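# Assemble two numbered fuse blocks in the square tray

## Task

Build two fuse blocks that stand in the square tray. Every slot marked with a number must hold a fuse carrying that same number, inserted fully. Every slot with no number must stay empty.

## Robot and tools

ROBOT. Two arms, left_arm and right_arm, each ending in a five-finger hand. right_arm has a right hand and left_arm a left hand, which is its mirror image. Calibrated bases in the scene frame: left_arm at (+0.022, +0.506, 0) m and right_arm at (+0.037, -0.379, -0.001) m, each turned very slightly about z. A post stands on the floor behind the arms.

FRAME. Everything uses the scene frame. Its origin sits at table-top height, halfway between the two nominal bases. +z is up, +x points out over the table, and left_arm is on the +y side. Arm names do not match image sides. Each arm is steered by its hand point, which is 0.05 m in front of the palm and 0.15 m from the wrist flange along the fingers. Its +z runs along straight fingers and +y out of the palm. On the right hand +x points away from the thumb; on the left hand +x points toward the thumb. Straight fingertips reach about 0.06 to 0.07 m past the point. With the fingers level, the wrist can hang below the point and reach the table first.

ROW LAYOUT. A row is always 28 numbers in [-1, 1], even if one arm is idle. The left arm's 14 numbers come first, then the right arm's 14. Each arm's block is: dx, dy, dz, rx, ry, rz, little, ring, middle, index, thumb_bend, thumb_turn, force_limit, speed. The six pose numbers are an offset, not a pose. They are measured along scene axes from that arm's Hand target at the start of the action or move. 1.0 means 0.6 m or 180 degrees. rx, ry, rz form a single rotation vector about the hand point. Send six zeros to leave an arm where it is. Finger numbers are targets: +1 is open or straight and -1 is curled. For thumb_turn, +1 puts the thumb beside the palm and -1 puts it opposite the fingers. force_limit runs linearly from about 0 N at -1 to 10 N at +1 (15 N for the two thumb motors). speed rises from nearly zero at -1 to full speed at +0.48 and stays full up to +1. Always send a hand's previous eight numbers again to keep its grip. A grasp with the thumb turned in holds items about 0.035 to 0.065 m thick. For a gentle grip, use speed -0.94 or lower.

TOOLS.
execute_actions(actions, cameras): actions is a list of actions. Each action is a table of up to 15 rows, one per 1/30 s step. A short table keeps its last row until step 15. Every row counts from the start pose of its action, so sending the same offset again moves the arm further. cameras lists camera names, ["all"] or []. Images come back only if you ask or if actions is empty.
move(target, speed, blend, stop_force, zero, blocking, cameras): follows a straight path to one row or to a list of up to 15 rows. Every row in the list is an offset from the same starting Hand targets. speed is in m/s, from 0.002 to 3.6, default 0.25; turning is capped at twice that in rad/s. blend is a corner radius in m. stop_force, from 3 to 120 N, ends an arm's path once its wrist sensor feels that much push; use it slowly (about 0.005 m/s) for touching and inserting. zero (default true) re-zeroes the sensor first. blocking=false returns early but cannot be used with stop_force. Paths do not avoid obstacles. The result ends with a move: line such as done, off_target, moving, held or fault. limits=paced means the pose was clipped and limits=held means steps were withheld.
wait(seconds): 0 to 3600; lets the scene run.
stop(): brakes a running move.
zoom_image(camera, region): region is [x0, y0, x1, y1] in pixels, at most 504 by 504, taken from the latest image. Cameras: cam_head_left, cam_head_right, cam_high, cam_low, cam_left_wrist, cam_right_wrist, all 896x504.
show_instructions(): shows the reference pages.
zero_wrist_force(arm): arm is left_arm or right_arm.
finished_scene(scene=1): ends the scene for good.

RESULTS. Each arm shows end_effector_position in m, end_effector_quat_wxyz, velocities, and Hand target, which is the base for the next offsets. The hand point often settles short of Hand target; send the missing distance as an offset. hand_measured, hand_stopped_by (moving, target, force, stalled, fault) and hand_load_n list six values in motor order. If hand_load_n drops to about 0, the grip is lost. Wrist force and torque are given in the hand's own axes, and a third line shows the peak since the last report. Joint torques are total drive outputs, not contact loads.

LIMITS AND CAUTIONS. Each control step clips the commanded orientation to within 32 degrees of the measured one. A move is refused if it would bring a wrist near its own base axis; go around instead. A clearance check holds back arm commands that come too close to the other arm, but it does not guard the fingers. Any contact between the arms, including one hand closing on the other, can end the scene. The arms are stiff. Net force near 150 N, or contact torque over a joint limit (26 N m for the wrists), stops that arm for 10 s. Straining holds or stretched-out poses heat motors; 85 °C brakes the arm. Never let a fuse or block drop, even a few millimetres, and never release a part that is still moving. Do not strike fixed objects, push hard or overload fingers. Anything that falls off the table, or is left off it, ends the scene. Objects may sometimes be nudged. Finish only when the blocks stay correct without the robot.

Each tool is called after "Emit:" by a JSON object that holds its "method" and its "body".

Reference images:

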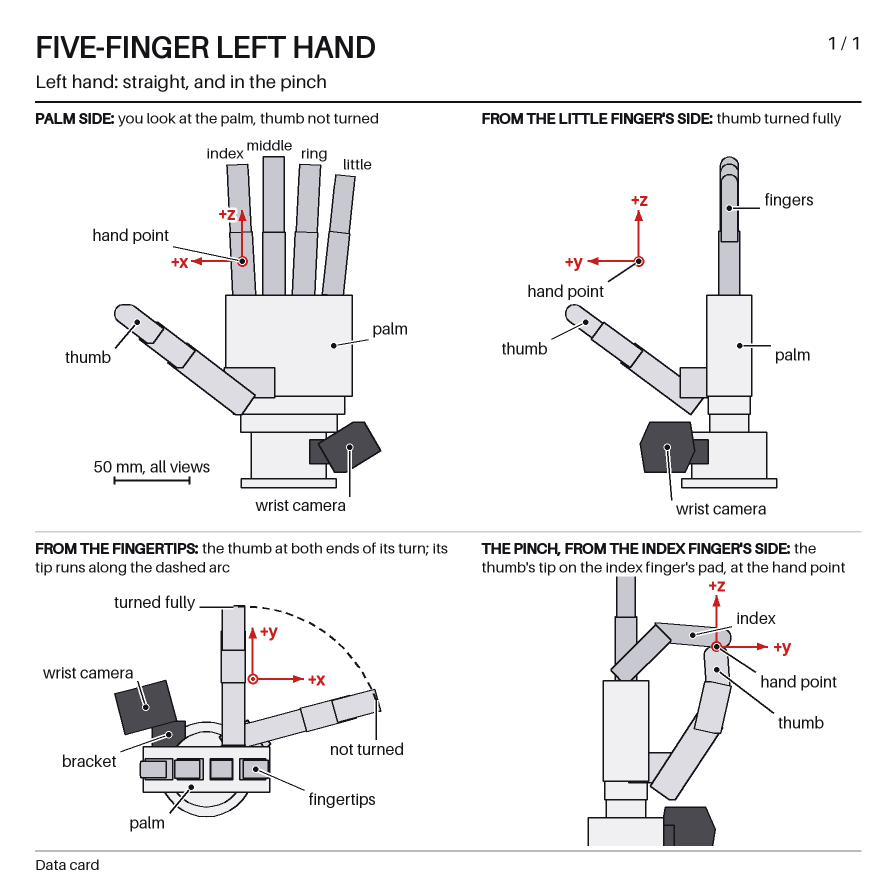

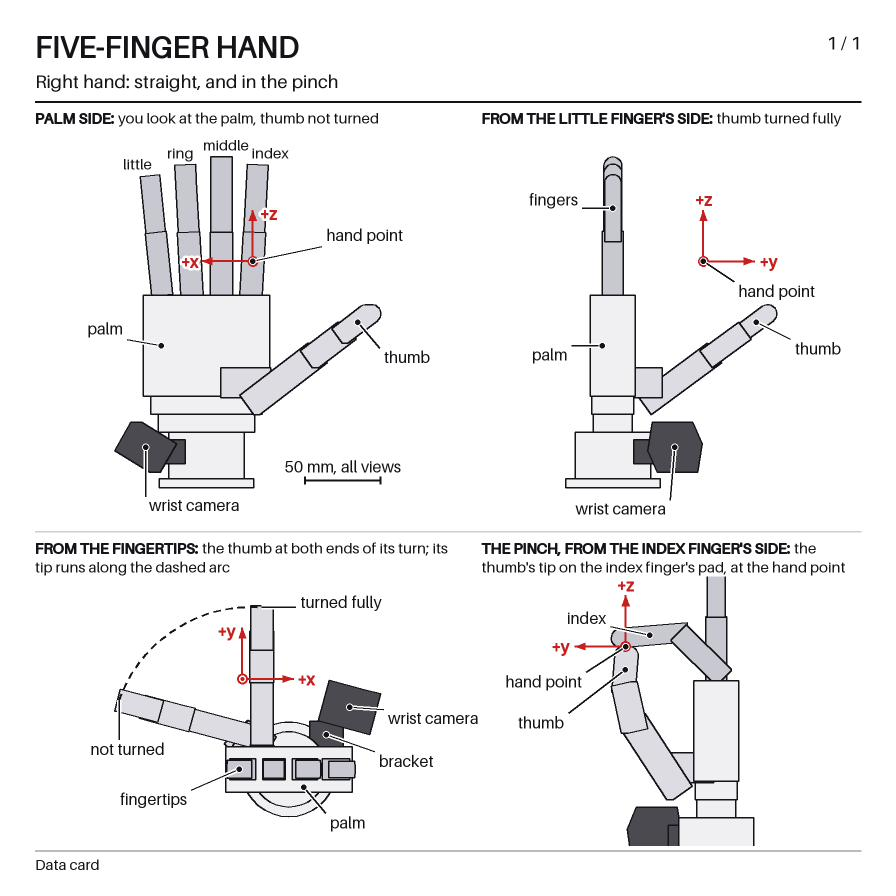

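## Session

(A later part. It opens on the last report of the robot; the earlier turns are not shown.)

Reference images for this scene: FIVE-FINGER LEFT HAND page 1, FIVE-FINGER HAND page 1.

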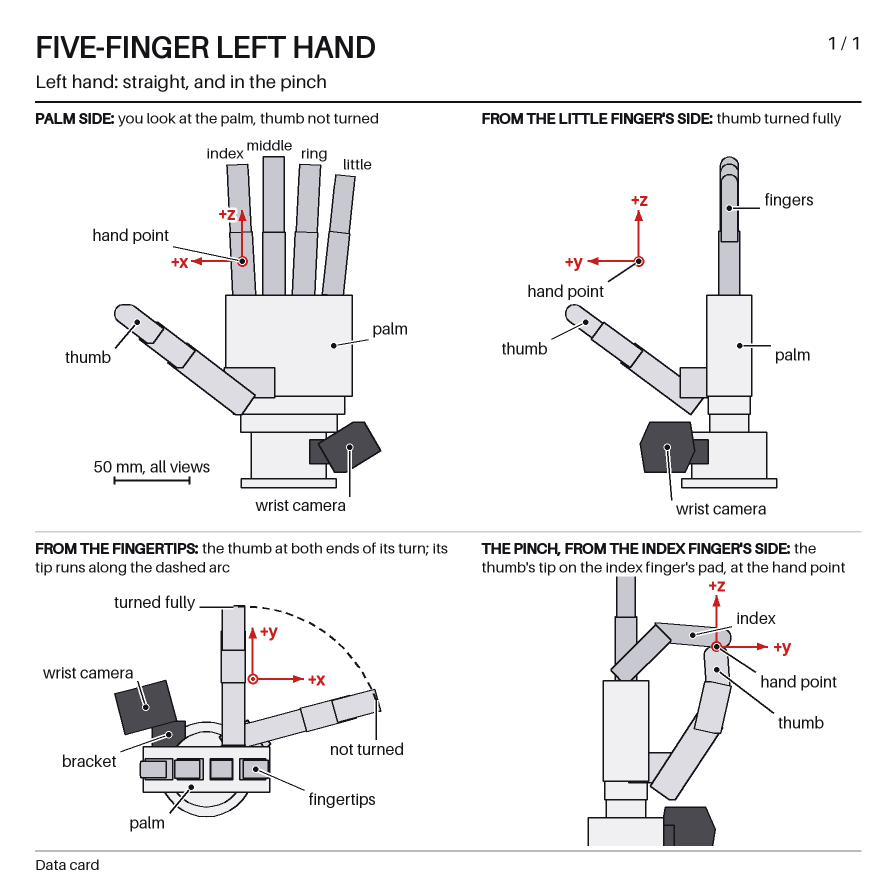

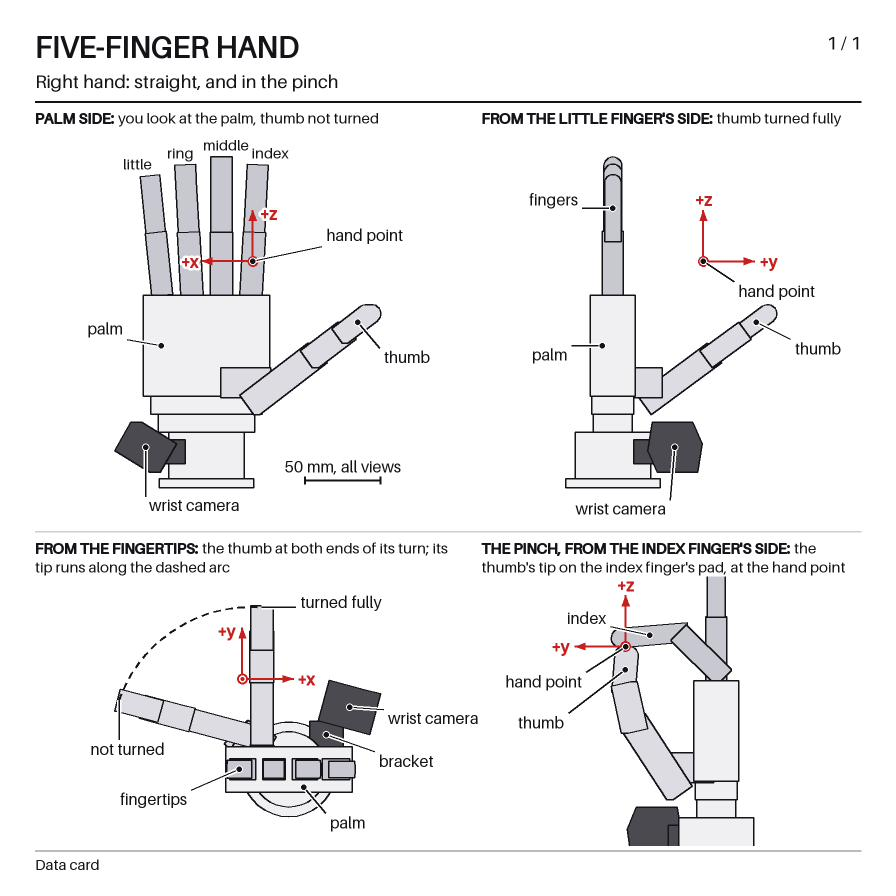

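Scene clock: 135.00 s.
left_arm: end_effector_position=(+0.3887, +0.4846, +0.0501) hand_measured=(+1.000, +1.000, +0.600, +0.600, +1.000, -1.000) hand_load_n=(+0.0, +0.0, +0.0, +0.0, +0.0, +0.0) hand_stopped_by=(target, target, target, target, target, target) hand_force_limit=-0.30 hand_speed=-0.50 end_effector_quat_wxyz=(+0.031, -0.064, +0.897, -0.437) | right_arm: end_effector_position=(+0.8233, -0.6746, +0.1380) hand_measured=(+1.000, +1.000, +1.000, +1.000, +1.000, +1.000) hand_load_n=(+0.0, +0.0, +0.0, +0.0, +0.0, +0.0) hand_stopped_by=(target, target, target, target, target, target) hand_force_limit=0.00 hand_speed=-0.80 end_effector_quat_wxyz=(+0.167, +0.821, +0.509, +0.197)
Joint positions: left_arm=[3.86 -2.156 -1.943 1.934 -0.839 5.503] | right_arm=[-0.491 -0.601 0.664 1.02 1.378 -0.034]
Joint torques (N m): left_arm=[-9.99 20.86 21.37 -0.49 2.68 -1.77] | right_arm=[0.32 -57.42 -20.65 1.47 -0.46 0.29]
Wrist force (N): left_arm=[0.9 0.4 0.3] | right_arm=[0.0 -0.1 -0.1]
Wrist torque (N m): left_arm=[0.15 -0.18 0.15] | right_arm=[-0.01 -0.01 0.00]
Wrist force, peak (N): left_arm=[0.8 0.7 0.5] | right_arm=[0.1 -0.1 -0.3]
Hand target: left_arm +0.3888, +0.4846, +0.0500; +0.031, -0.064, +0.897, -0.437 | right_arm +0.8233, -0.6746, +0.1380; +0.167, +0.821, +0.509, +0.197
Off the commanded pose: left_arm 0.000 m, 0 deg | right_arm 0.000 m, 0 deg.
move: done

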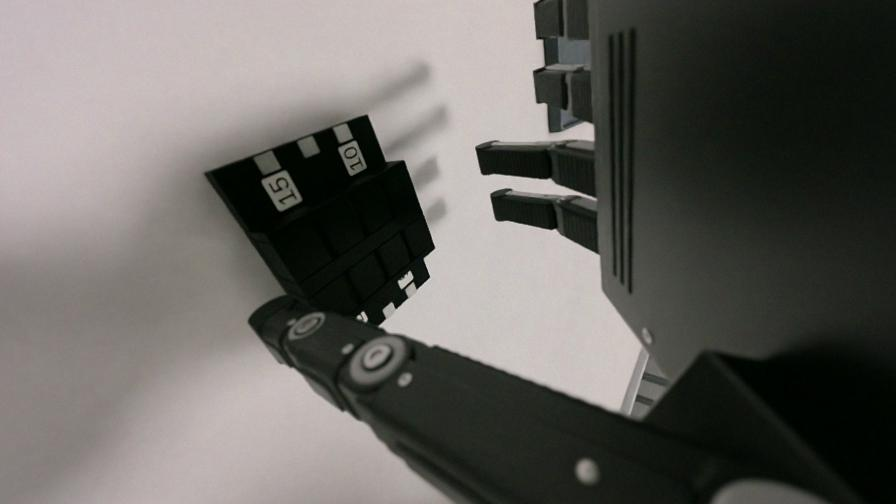

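Emit:
{"method": "move", "body": {"target": [-0.0018,0.0008,-0.0383,0,0,0,1,1,0.6,0.6,1,-1,-0.3,-0.5,0,0,0,0,0,0,1,1,1,1,1,1,0,-0.8], "speed": 0.04, "stop_force": 5, "cameras": ["cam_left_wrist"]}}

Scene clock: 138.10 s.
left_arm: end_effector_position=(+0.3877, +0.4851, +0.0270) hand_measured=(+1.000, +1.000, +0.600, +0.600, +1.000, -1.000) hand_load_n=(+0.0, +0.0, +0.0, +0.0, +0.0, +0.0) hand_stopped_by=(target, target, target, target, target, target) hand_force_limit=-0.30 hand_speed=-0.50 end_effector_quat_wxyz=(+0.031, -0.064, +0.897, -0.437) | right_arm: end_effector_position=(+0.8233, -0.6746, +0.1380) hand_measured=(+1.000, +1.000, +1.000, +1.000, +1.000, +1.000) hand_load_n=(+0.0, +0.0, -0.5, +0.0, +0.0, +0.0) hand_stopped_by=(target, target, target, target, target, target) hand_force_limit=0.00 hand_speed=-0.80 end_effector_quat_wxyz=(+0.167, +0.821, +0.509, +0.197)
Joint positions: left_arm=[3.863 -2.204 -1.949 1.986 -0.841 5.506] | right_arm=[-0.491 -0.601 0.664 1.02 1.378 -0.034]
Joint torques (N m): left_arm=[10.11 21.69 -1.65 -0.6 -0.63 1.78] | right_arm=[0.49 -57.48 -20.92 1.53 -0.35 0.34]
Wrist force (N): left_arm=[0.7 0.4 0.4] | right_arm=[0.0 0.0 0.0]
Wrist torque (N m): left_arm=[0.13 -0.12 -0.01] | right_arm=[-0.01 0.00 0.00]
Wrist force, peak (N): left_arm=[1.0 0.3 0.4] | right_arm=[0.3 -0.2 0.2]
Hand target: left_arm +0.3877, +0.4851, +0.0270; +0.031, -0.064, +0.897, -0.437 | right_arm +0.8233, -0.6746, +0.1380; +0.167, +0.821, +0.509, +0.197
Off the commanded pose: left_arm 0.000 m, 0 deg | right_arm 0.000 m, 0 deg.
move: done

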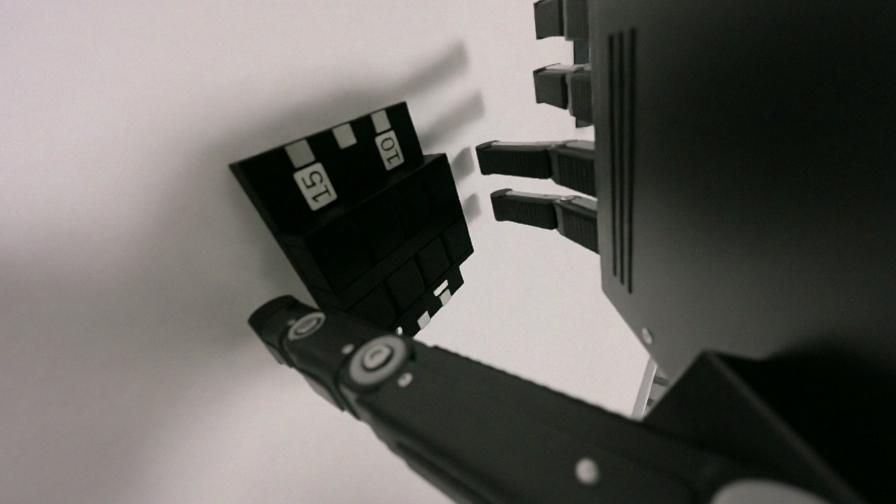

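Emit:
{"method": "move", "body": {"target": [0,0,0,0,0,0,1,1,-0.05,-0.05,1,-1,-0.3,-0.85,0,0,0,0,0,0,1,1,1,1,1,1,0,-0.8], "cameras": ["cam_left_wrist"]}}

Scene clock: 140.27 s.
left_arm: end_effector_position=(+0.3877, +0.4851, +0.0270) hand_measured=(+1.000, +1.000, +0.074, +0.046, +1.000, -1.000) hand_load_n=(+0.0, +0.0, +4.5, +6.5, +1.0, -1.0) hand_stopped_by=(target, target, force, force, target, target) hand_force_limit=-0.30 hand_speed=-0.85 end_effector_quat_wxyz=(+0.031, -0.064, +0.897, -0.437) | right_arm: end_effector_position=(+0.8233, -0.6746, +0.1380) hand_measured=(+1.000, +1.000, +1.000, +1.000, +1.000, +1.000) hand_load_n=(+0.0, +0.0, +0.5, +0.0, +0.0, +0.0) hand_stopped_by=(target, target, target, target, target, target) hand_force_limit=0.00 hand_speed=-0.80 end_effector_quat_wxyz=(+0.167, +0.821, +0.509, +0.197)
Joint positions: left_arm=[3.863 -2.204 -1.949 1.986 -0.841 5.506] | right_arm=[-0.491 -0.601 0.664 1.02 1.378 -0.034]
Joint torques (N m): left_arm=[9.17 22.15 -1.9 -1.58 -0.38 1.58] | right_arm=[0.26 -57.63 -21.05 1.32 -0.37 0.31]
Wrist force (N): left_arm=[0.7 1.6 1.0] | right_arm=[-0.1 0.0 0.1]
Wrist torque (N m): left_arm=[0.23 -0.11 -0.03] | right_arm=[-0.02 0.01 -0.01]
Wrist force, peak (N): left_arm=[0.7 1.6 1.0] | right_arm=[0.0 0.1 -0.4]
Hand target: left_arm +0.3877, +0.4851, +0.0270; +0.031, -0.064, +0.897, -0.437 | right_arm +0.8233, -0.6746, +0.1380; +0.167, +0.821, +0.509, +0.197
Off the commanded pose: left_arm 0.000 m, 0 deg | right_arm 0.000 m, 0 deg.
move: done

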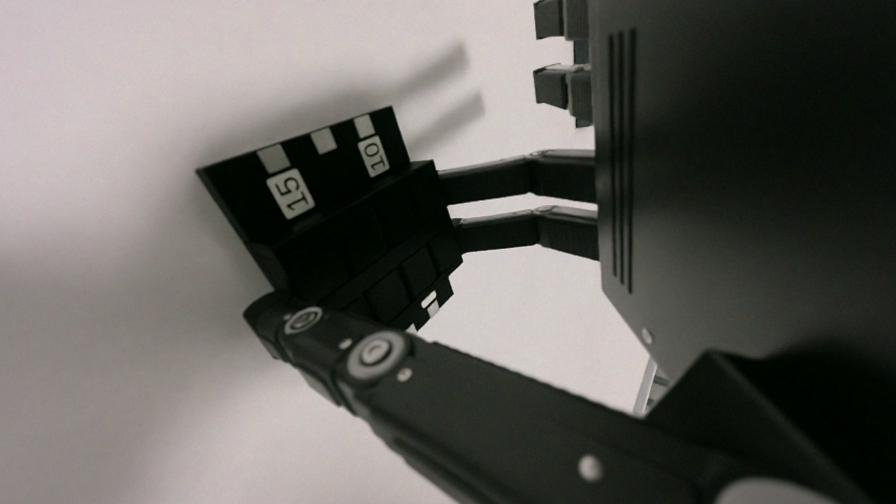

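Emit:
{"method": "move", "body": {"target": [[0,0,0.15,0,0,0,1,1,-0.05,-0.05,1,-1,-0.3,-0.85,0,0,0,0,0,0,1,1,1,1,1,1,0,-0.8],[0.1605,-0.5118,0.15,0,0,-0.0333,1,1,-0.05,-0.05,1,-1,-0.3,-0.85,0,0,0,0,0,0,1,1,1,1,1,1,0,-0.8],[0.1605,-0.5118,0.055,0,0,-0.0333,1,1,-0.05,-0.05,1,-1,-0.3,-0.85,0,0,0,0,0,0,1,1,1,1,1,1,0,-0.8]], "speed": [0.08,0.2,0.08], "blend": [0.02,0.02,0], "cameras": ["cam_left_wrist","cam_high","cam_head_left"]}}

Scene clock: 146.73 s.
left_arm: end_effector_position=(+0.4840, +0.1780, +0.0601) hand_measured=(+1.000, +1.000, +0.074, +0.046, +1.000, -1.000) hand_load_n=(+0.0, -0.5, +5.0, +6.5, +1.0, -1.0) hand_stopped_by=(target, target, force, force, target, target) hand_force_limit=-0.30 hand_speed=-0.85 end_effector_quat_wxyz=(+0.008, -0.017, +0.899, -0.438) | right_arm: end_effector_position=(+0.8233, -0.6746, +0.1380) hand_measured=(+1.000, +1.000, +1.000, +1.000, +1.000, +1.000) hand_load_n=(+0.0, +0.0, +0.5, +0.0, +0.0, +0.0) hand_stopped_by=(target, target, target, target, target, target) hand_force_limit=0.00 hand_speed=-0.80 end_effector_quat_wxyz=(+0.167, +0.821, +0.509, +0.197)
Joint positions: left_arm=[3.092 -2.257 -1.468 2.288 -0.671 4.542] | right_arm=[-0.491 -0.601 0.664 1.02 1.378 -0.034]
Joint torques (N m): left_arm=[-10.35 30.1 4.09 -0.35 -0.16 -1.68] | right_arm=[0.44 -57.45 -20.98 1.53 -0.39 0.44]
Wrist force (N): left_arm=[0.7 1.7 0.2] | right_arm=[0.3 -0.1 0.0]
Wrist torque (N m): left_arm=[0.27 -0.16 0.16] | right_arm=[-0.02 -0.04 0.01]
Wrist force, peak (N): left_arm=[0.6 2.0 1.4] | right_arm=[-0.4 -0.1 0.1]
Hand target: left_arm +0.4840, +0.1780, +0.0600; +0.008, -0.017, +0.899, -0.438 | right_arm +0.8233, -0.6746, +0.1380; +0.167, +0.821, +0.509, +0.197
Off the commanded pose: left_arm 0.000 m, 0 deg | right_arm 0.000 m, 0 deg.
move: done
Images, in order (width x height): cam_head_left 896x504, cam_high 896x504, cam_left_wrist 896x504.

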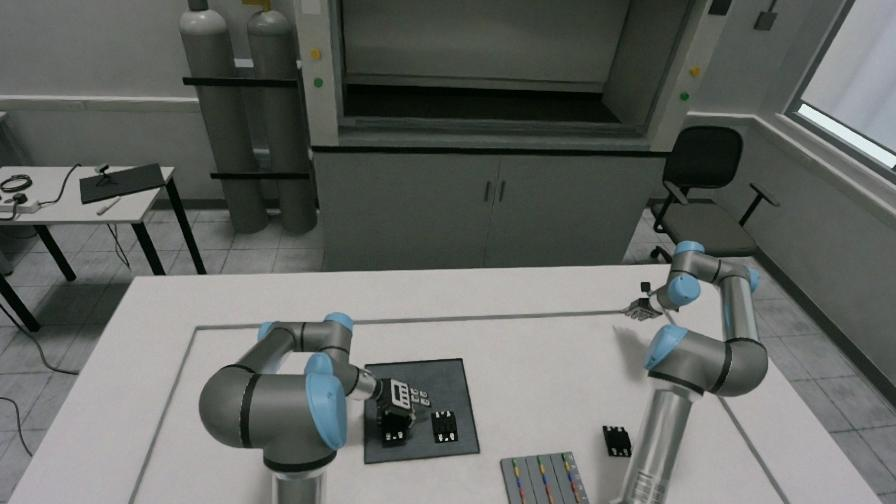

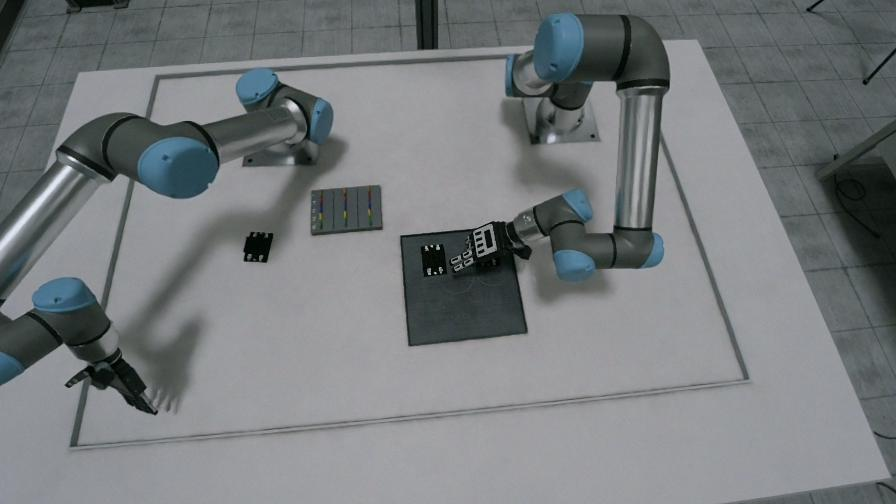

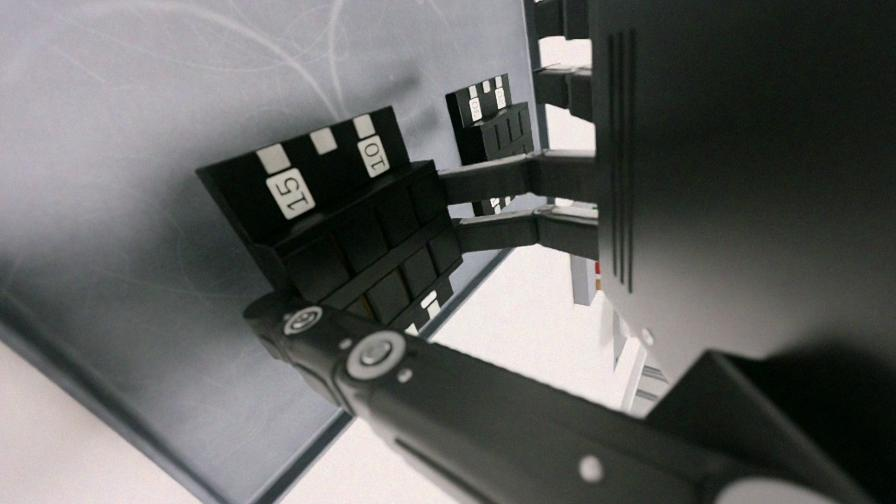

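Emit:
{"method": "move", "body": {"target": [0,0,-0.0583,0,0,0,1,1,-0.05,-0.05,1,-1,-0.3,-0.85,0,0,0,0,0,0,1,1,1,1,1,1,0,-0.8], "speed": 0.02, "stop_force": 4, "cameras": ["cam_left_wrist"]}}

Emit:
{"method": "move", "body": {"target": [0,0,0,0,0,0,1,1,0.6,0.6,1,-1,-0.3,-0.5,0,0,0,0,0,0,1,1,1,1,1,1,0,-0.8], "cameras": ["cam_left_wrist"]}}

Scene clock: 151.43 s.
left_arm: end_effector_position=(+0.4840, +0.1780, +0.0294) hand_measured=(+1.000, +1.000, +0.074, +0.046, +1.000, -1.000) hand_load_n=(+0.0, +0.0, +4.5, +6.5, +1.0, -1.5) hand_stopped_by=(target, target, force, force, target, target) hand_force_limit=-0.30 hand_speed=-0.85 end_effector_quat_wxyz=(+0.008, -0.017, +0.899, -0.438) | right_arm: end_effector_position=(+0.8233, -0.6746, +0.1380) hand_measured=(+1.000, +1.000, +1.000, +1.000, +1.000, +1.000) hand_load_n=(+0.0, +0.0, +0.0, +0.0, +0.0, +0.0) hand_stopped_by=(target, target, target, target, target, target) hand_force_limit=0.00 hand_speed=-0.80 end_effector_quat_wxyz=(+0.167, +0.821, +0.509, +0.197)
Joint positions: left_arm=[3.092 -2.299 -1.486 2.347 -0.671 4.542] | right_arm=[-0.491 -0.601 0.664 1.02 1.378 -0.034]
Joint torques (N m): left_arm=[-4.68 55.21 27.23 -5.01 -0.14 1.46] | right_arm=[0.53 -57.69 -20.78 1.41 -0.48 0.53]
Wrist force (N): left_arm=[0.8 1.9 0.6] | right_arm=[0.0 0.0 0.0]
Wrist torque (N m): left_arm=[0.28 -0.14 0.16] | right_arm=[-0.01 0.00 0.00]
Wrist force, peak (N): left_arm=[0.3 -7.6 -6.0] | right_arm=[0.2 0.3 0.1]
Hand target: left_arm +0.4840, +0.1780, +0.0294; +0.008, -0.017, +0.899, -0.438 (not the last commanded pose) | right_arm +0.8233, -0.6746, +0.1380; +0.167, +0.821, +0.509, +0.197
Off the commanded pose: left_arm 0.004 m, 0 deg | right_arm 0.000 m, 0 deg.
move: contact (left_arm)

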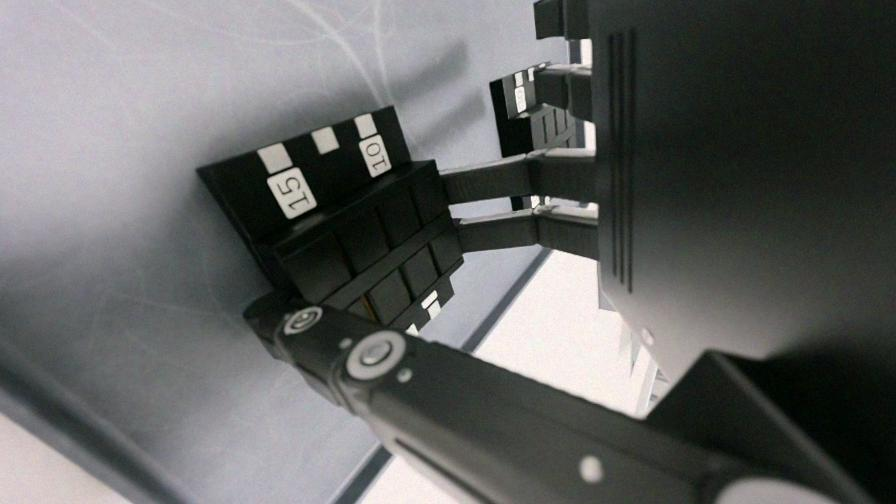

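Scene clock: 152.13 s.
left_arm: end_effector_position=(+0.4840, +0.1780, +0.0294) hand_measured=(+1.000, +1.000, +0.600, +0.600, +1.000, -1.000) hand_load_n=(+0.0, +0.0, +0.0, +0.0, +0.0, +0.0) hand_stopped_by=(target, target, target, target, target, target) hand_force_limit=-0.30 hand_speed=-0.50 end_effector_quat_wxyz=(+0.008, -0.017, +0.899, -0.438) | right_arm: end_effector_position=(+0.8233, -0.6746, +0.1380) hand_measured=(+1.000, +1.000, +1.000, +1.000, +1.000, +1.000) hand_load_n=(+0.0, +0.0, +0.0, +0.0, +0.0, +0.0) hand_stopped_by=(target, target, target, target, target, target) hand_force_limit=0.00 hand_speed=-0.80 end_effector_quat_wxyz=(+0.167, +0.821, +0.509, +0.197)
Joint positions: left_arm=[3.092 -2.299 -1.486 2.347 -0.671 4.542] | right_arm=[-0.491 -0.601 0.664 1.02 1.378 -0.034]
Joint torques (N m): left_arm=[-4.17 53.84 26.11 -3.99 0.25 1.31] | right_arm=[1.41 -58.37 -20.4 1.37 -0.33 0.4]
Wrist force (N): left_arm=[0.8 0.5 -0.3] | right_arm=[0.1 0.1 0.0]
Wrist torque (N m): left_arm=[0.15 -0.17 0.19] | right_arm=[0.01 -0.02 0.01]
Wrist force, peak (N): left_arm=[0.7 2.0 0.5] | right_arm=[0.2 -0.2 0.0]
Hand target: left_arm +0.4840, +0.1780, +0.0294; +0.008, -0.017, +0.899, -0.438 | right_arm +0.8233, -0.6746, +0.1380; +0.167, +0.821, +0.509, +0.197
Off the commanded pose: left_arm 0.000 m, 0 deg | right_arm 0.000 m, 0 deg.
move: done

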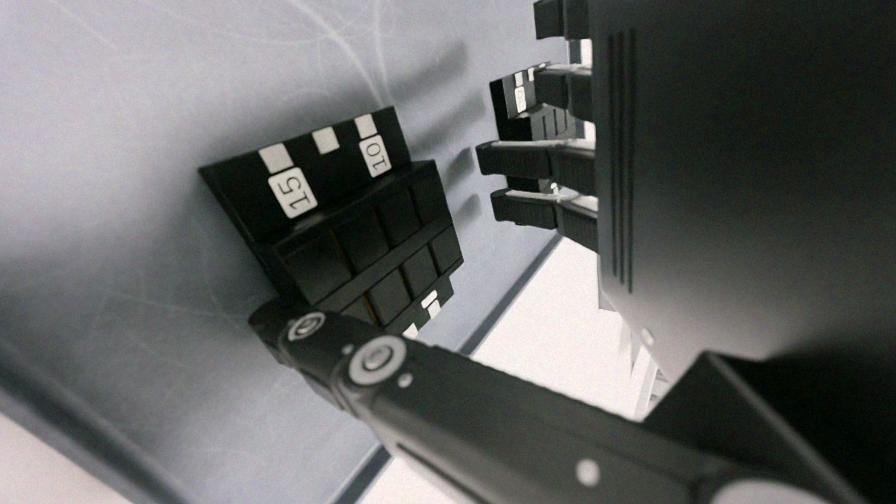

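Emit:
{"method": "move", "body": {"target": [[0,0.006,0.05,0,0,0,1,1,0.6,0.6,1,-1,-0.3,-0.5,0,0,0,0,0,0,1,1,1,1,1,1,0,-0.8],[-0.2,-0.2,0.3,-0.1444,0,-0.0111,1,1,1,0.1,0.4,-0.5,-0.3,-0.3,0,0,0,0,0,0,1,1,1,1,1,1,0,-0.8]], "speed": [0.05,0.25], "blend": [0.01,0], "cameras": ["all"]}}

Scene clock: 160.93 s.
left_arm: end_effector_position=(+0.3640, +0.0580, +0.2094) hand_measured=(+1.000, +1.000, +1.000, +0.100, +0.400, -0.500) hand_load_n=(+0.0, +0.0, +0.0, +0.0, +0.0, +0.0) hand_stopped_by=(target, target, target, target, target, target) hand_force_limit=-0.30 hand_speed=-0.30 end_effector_quat_wxyz=(-0.004, -0.002, +0.778, -0.629) | right_arm: end_effector_position=(+0.8233, -0.6746, +0.1380) hand_measured=(+1.000, +1.000, +1.000, +1.000, +1.000, +1.000) hand_load_n=(+0.0, +0.0, +0.0, +0.0, +0.0, +0.0) hand_stopped_by=(target, target, target, target, target, target) hand_force_limit=0.00 hand_speed=-0.80 end_effector_quat_wxyz=(+0.167, +0.821, +0.509, +0.197)
Joint positions: left_arm=[2.951 -1.889 -1.72 2.803 -0.294 3.916] | right_arm=[-0.491 -0.601 0.664 1.02 1.378 -0.034]
Joint torques (N m): left_arm=[-10.66 43.66 6.57 0.65 -0.5 -1.68] | right_arm=[1.05 -57.16 -20.74 1.4 -0.39 0.39]
Wrist force (N): left_arm=[0.3 0.9 -0.7] | right_arm=[0.2 -0.1 -0.1]
Wrist torque (N m): left_arm=[0.26 -0.14 0.08] | right_arm=[-0.01 -0.02 0.01]
Wrist force, peak (N): left_arm=[-0.3 1.7 -0.7] | right_arm=[0.3 -0.3 -0.2]
Hand target: left_arm +0.3640, +0.0580, +0.2094; -0.004, -0.002, +0.778, -0.629 | right_arm +0.8233, -0.6746, +0.1380; +0.167, +0.821, +0.509, +0.197
Off the commanded pose: left_arm 0.000 m, 0 deg | right_arm 0.000 m, 0 deg.
move: done

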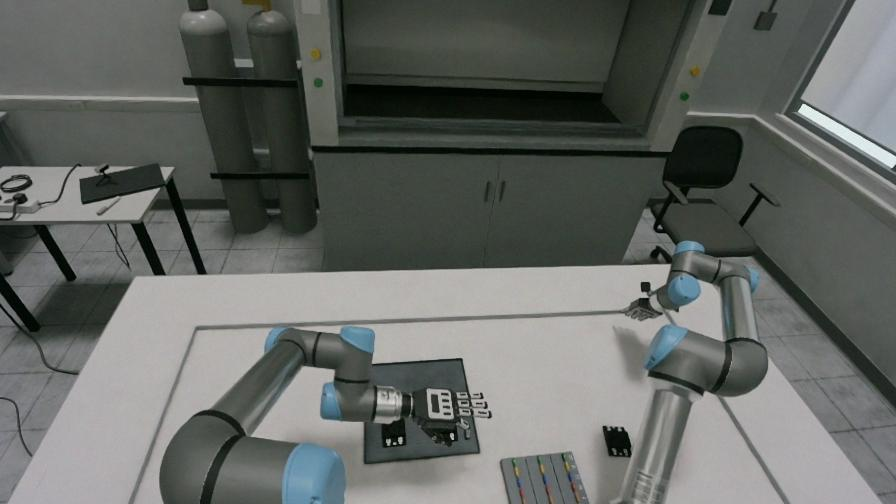

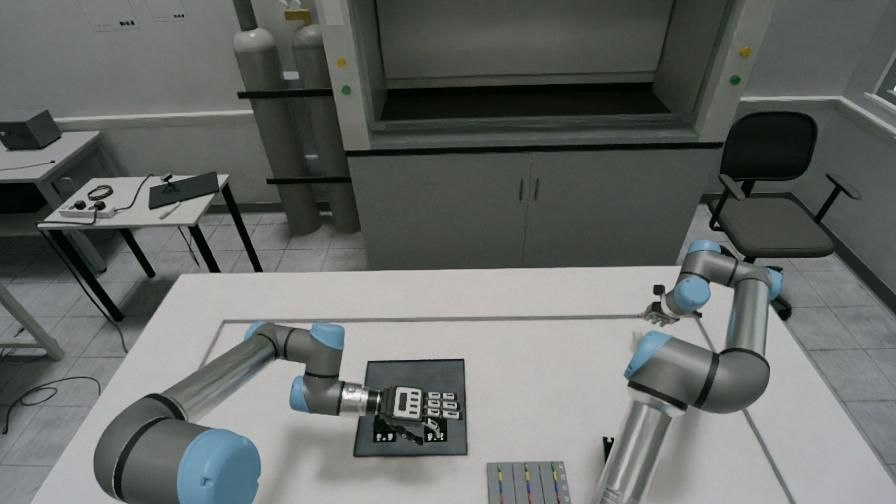

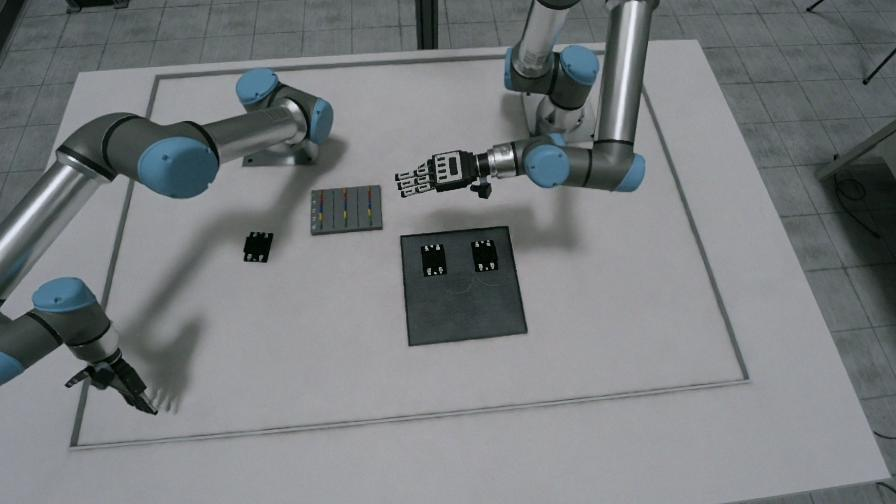

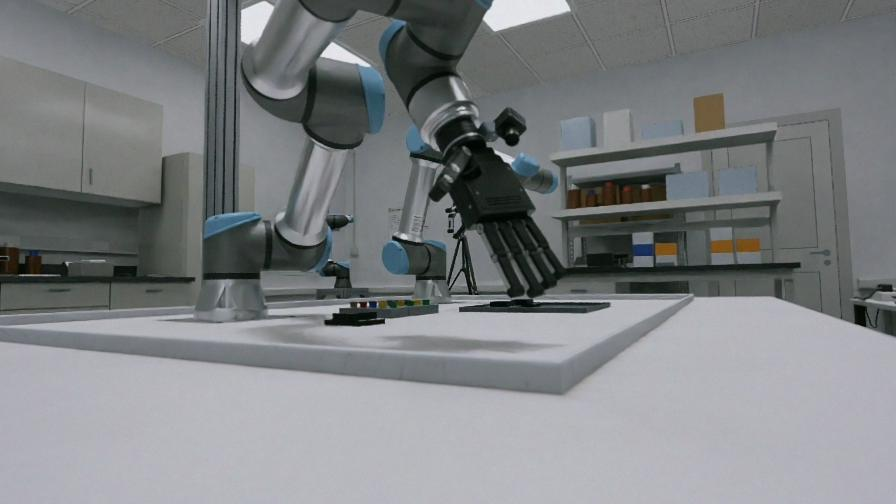

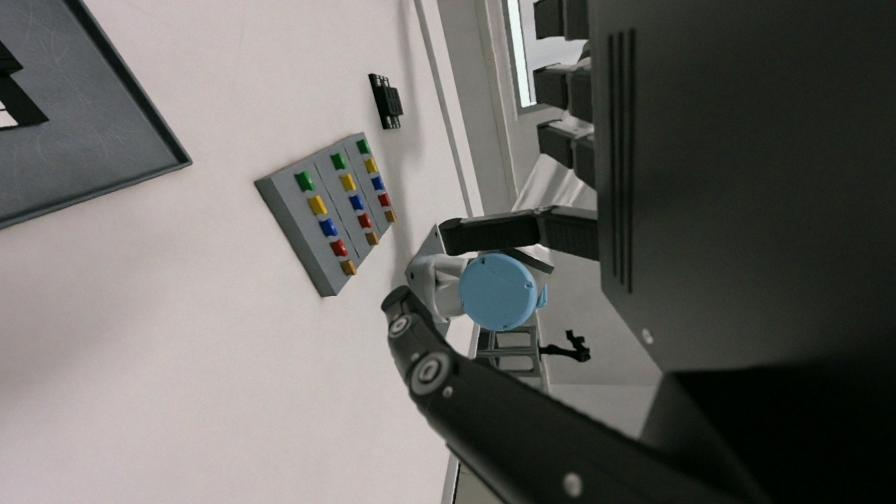

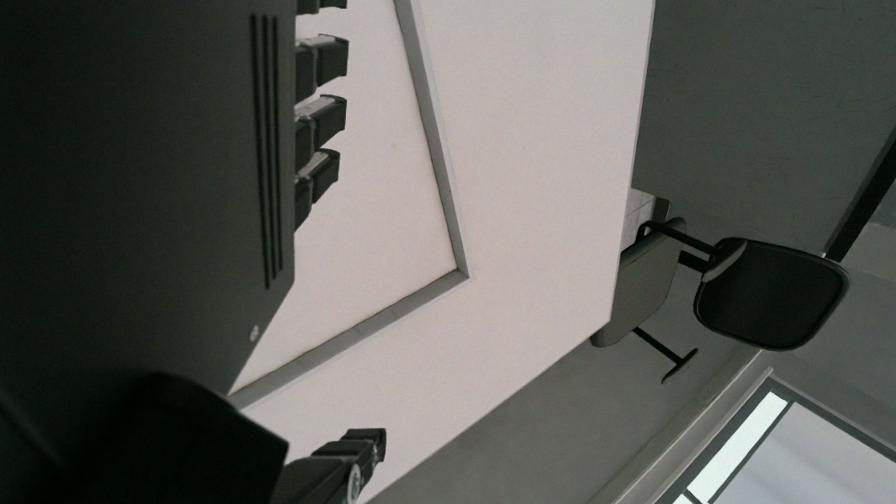

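Emit:
{"method": "move", "body": {"target": [0,0,0,0,0,0,1,1,1,-0.16,0.2,-0.5,-0.6,-0.6,0,0,0,0,0,0,1,1,1,1,1,1,0,-0.8], "cameras": ["cam_left_wrist"]}}

Emit:
{"method": "zoom_image", "body": {"camera": "cam_left_wrist", "region": [340, 160, 640, 400]}}

Scene clock: 162.37 s.
left_arm: end_effector_position=(+0.3640, +0.0580, +0.2094) hand_measured=(+1.000, +1.000, +1.000, -0.160, +0.200, -0.500) hand_load_n=(+0.0, +0.0, -0.5, +0.0, +0.0, +0.5) hand_stopped_by=(target, target, target, target, target, target) hand_force_limit=-0.60 hand_speed=-0.60 end_effector_quat_wxyz=(-0.004, -0.002, +0.778, -0.629) | right_arm: end_effector_position=(+0.8233, -0.6746, +0.1380) hand_measured=(+1.000, +1.000, +1.000, +1.000, +1.000, +1.000) hand_load_n=(+0.0, +0.0, +0.5, +0.0, +0.0, +0.0) hand_stopped_by=(target, target, target, target, target, target) hand_force_limit=0.00 hand_speed=-0.80 end_effector_quat_wxyz=(+0.167, +0.821, +0.509, +0.197)
Joint positions: left_arm=[2.951 -1.889 -1.72 2.803 -0.294 3.916] | right_arm=[-0.491 -0.601 0.664 1.02 1.378 -0.034]
Joint torques (N m): left_arm=[-10.06 42.6 6.8 0.57 -0.48 -1.59] | right_arm=[0.98 -57.92 -21.1 1.43 -0.38 0.33]
Wrist force (N): left_arm=[0.6 0.8 -0.7] | right_arm=[0.0 0.0 0.0]
Wrist torque (N m): left_arm=[0.25 -0.18 0.10] | right_arm=[-0.01 0.00 -0.01]
Wrist force, peak (N): left_arm=[0.4 1.0 -0.7] | right_arm=[0.3 0.0 -0.1]
Hand target: left_arm +0.3640, +0.0580, +0.2094; -0.004, -0.002, +0.778, -0.629 | right_arm +0.8233, -0.6746, +0.1380; +0.167, +0.821, +0.509, +0.197
Off the commanded pose: left_arm 0.000 m, 0 deg | right_arm 0.000 m, 0 deg.
move: done

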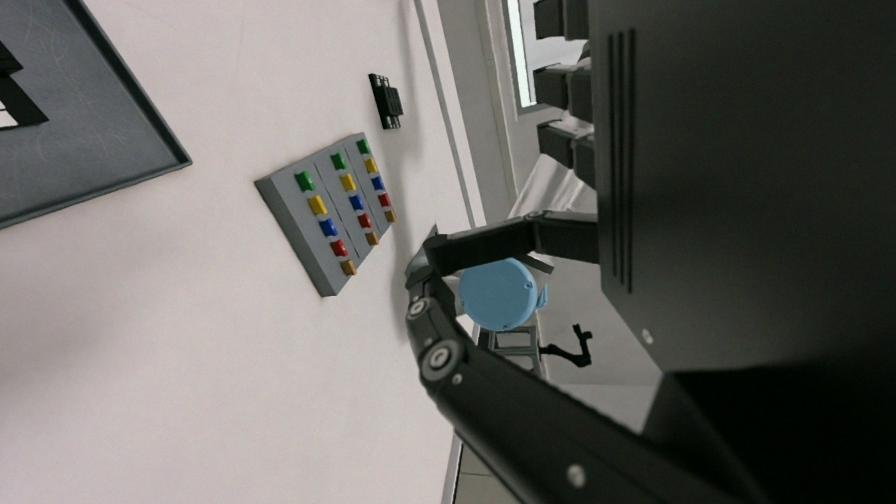

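Scaled by 1.680 from the camera's image (finer frame: 1280x720).

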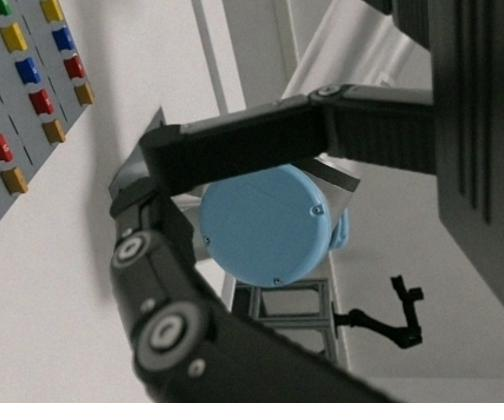

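Emit:
{"method": "zoom_image", "body": {"camera": "cam_left_wrist", "region": [240, 110, 440, 310]}}

Scaled by 2.520 from the camera's image (finer frame: 1280x720).

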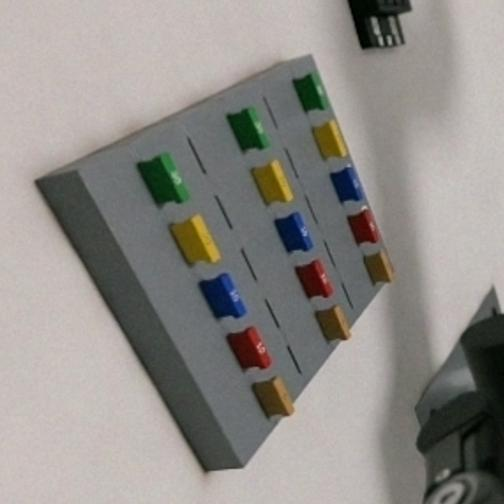

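Emit:
{"method": "move", "body": {"target": [0.0167,-0.2883,-0.1990,0,0,0,1,1,1,0.0,0.4,-0.5,-0.6,-0.3,0,0,0,0,0,0,1,1,1,1,1,1,0,-0.8], "speed": 0.15, "cameras": ["cam_left_wrist","cam_low","cam_head_right"]}}

Emit:
{"method": "zoom_image", "body": {"camera": "cam_left_wrist", "region": [340, 160, 640, 400]}}

Scene clock: 170.60 s.
left_arm: end_effector_position=(+0.3740, -0.1148, +0.0901) hand_measured=(+1.000, +1.000, +1.000, +0.000, +0.400, -0.500) hand_load_n=(+0.0, -0.5, +0.0, +0.0, +0.0, +0.0) hand_stopped_by=(target, target, target, target, target, target) hand_force_limit=-0.60 hand_speed=-0.30 end_effector_quat_wxyz=(-0.004, -0.002, +0.778, -0.629) | right_arm: end_effector_position=(+0.8233, -0.6746, +0.1380) hand_measured=(+1.000, +1.000, +1.000, +1.000, +1.000, +1.000) hand_load_n=(+0.5, +0.0, +0.0, +0.0, +0.0, +0.0) hand_stopped_by=(target, target, target, target, target, target) hand_force_limit=0.00 hand_speed=-0.80 end_effector_quat_wxyz=(+0.167, +0.821, +0.509, +0.197)
Joint positions: left_arm=[2.616 -2.178 -1.553 3.339 -0.578 3.467] | right_arm=[-0.491 -0.601 0.664 1.02 1.378 -0.034]
Joint torques (N m): left_arm=[-9.64 29.57 28.76 1.96 -1.09 -1.71] | right_arm=[0.67 -57.45 -20.49 1.41 -0.45 0.37]
Wrist force (N): left_arm=[0.7 0.9 -0.5] | right_arm=[0.1 0.1 0.0]
Wrist torque (N m): left_arm=[0.24 -0.16 0.08] | right_arm=[0.01 -0.01 0.00]
Wrist force, peak (N): left_arm=[0.8 0.9 -1.0] | right_arm=[0.3 -0.2 -0.1]
Hand target: left_arm +0.3740, -0.1150, +0.0900; -0.004, -0.002, +0.778, -0.629 | right_arm +0.8233, -0.6746, +0.1380; +0.167, +0.821, +0.509, +0.197
Off the commanded pose: left_arm 0.000 m, 0 deg | right_arm 0.000 m, 0 deg.
move: done
Images, in order (width x height): cam_head_right 896x504, cam_low 896x504, cam_left_wrist 896x504.

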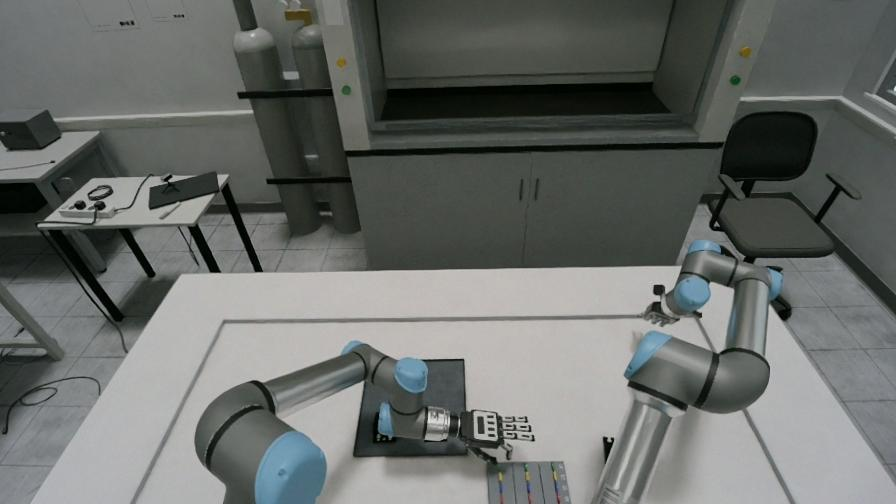

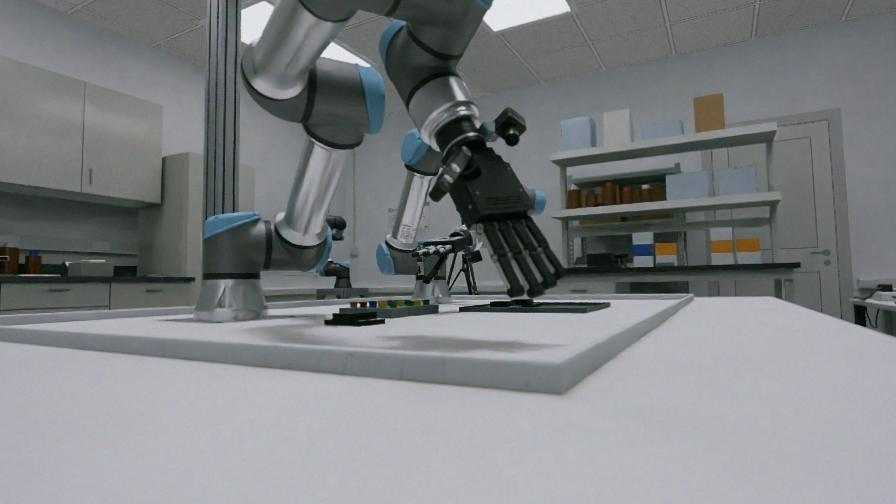

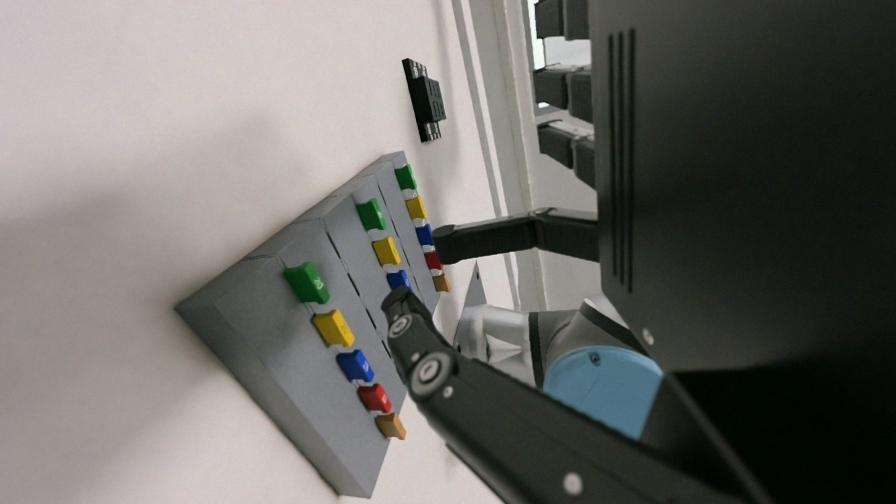

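Scaled by 1.680 from the camera's image (finer frame: 1280x720).

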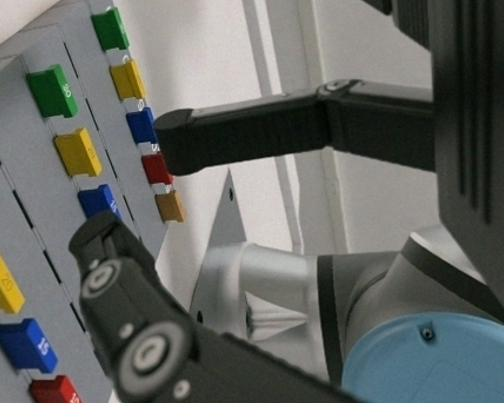

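Emit:
{"method": "move", "body": {"target": [0,-0.0042,-0.05,0,0,0,1,1,1,0.0,0.4,-0.5,-0.6,-0.3,0,0,0,0,0,0,1,1,1,1,1,1,0,-0.8], "speed": 0.08, "cameras": ["cam_left_wrist"]}}

Emit:
{"method": "zoom_image", "body": {"camera": "cam_left_wrist", "region": [300, 160, 600, 400]}}

Scene clock: 172.97 s.
left_arm: end_effector_position=(+0.3740, -0.1175, +0.0602) hand_measured=(+1.000, +1.000, +1.000, +0.000, +0.400, -0.500) hand_load_n=(+0.0, +0.0, +0.0, +0.0, +0.0, +0.0) hand_stopped_by=(target, target, target, target, target, target) hand_force_limit=-0.60 hand_speed=-0.30 end_effector_quat_wxyz=(-0.004, -0.002, +0.778, -0.629) | right_arm: end_effector_position=(+0.8233, -0.6746, +0.1380) hand_measured=(+1.000, +1.000, +1.000, +1.000, +1.000, +1.000) hand_load_n=(+0.0, +0.0, +0.0, +0.0, +0.0, +0.0) hand_stopped_by=(target, target, target, target, target, target) hand_force_limit=0.00 hand_speed=-0.80 end_effector_quat_wxyz=(+0.167, +0.821, +0.509, +0.197)
Joint positions: left_arm=[2.612 -2.222 -1.568 3.4 -0.582 3.464] | right_arm=[-0.491 -0.601 0.664 1.02 1.378 -0.034]
Joint torques (N m): left_arm=[-9.42 29.91 6.74 2.19 -0.97 -1.7] | right_arm=[0.39 -57.86 -20.48 1.43 -0.42 0.39]
Wrist force (N): left_arm=[0.3 1.0 -0.7] | right_arm=[0.0 0.0 0.0]
Wrist torque (N m): left_arm=[0.27 -0.10 0.08] | right_arm=[-0.01 0.00 0.00]
Wrist force, peak (N): left_arm=[0.5 1.5 -0.5] | right_arm=[0.1 -0.1 -0.3]
Hand target: left_arm +0.3740, -0.1175, +0.0600; -0.004, -0.002, +0.778, -0.629 | right_arm +0.8233, -0.6746, +0.1380; +0.167, +0.821, +0.509, +0.197
Off the commanded pose: left_arm 0.000 m, 0 deg | right_arm 0.000 m, 0 deg.
move: done

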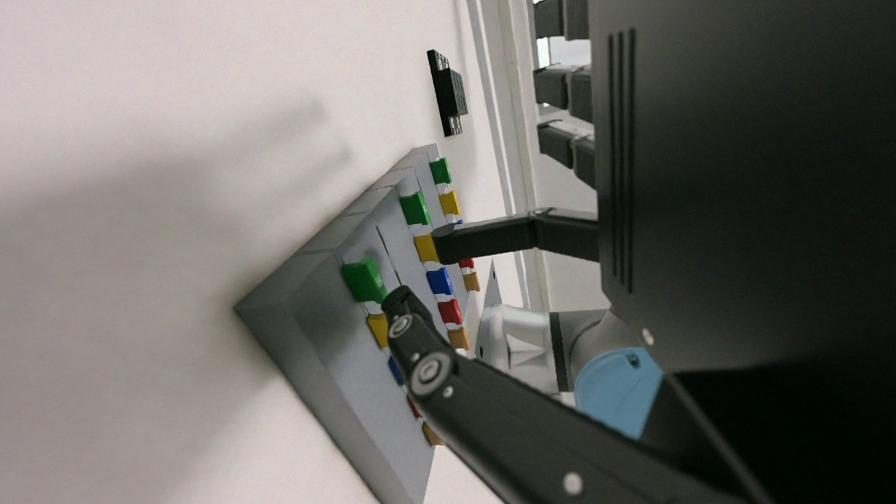

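Scaled by 1.680 from the camera's image (finer frame: 1280x720).

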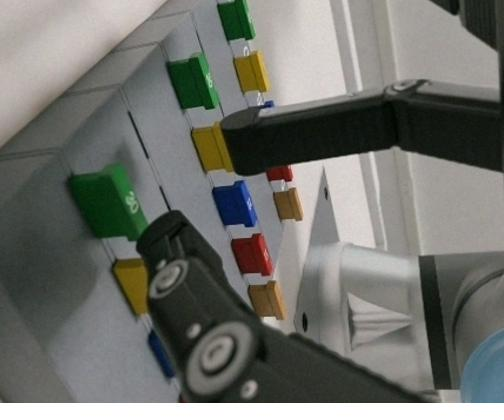

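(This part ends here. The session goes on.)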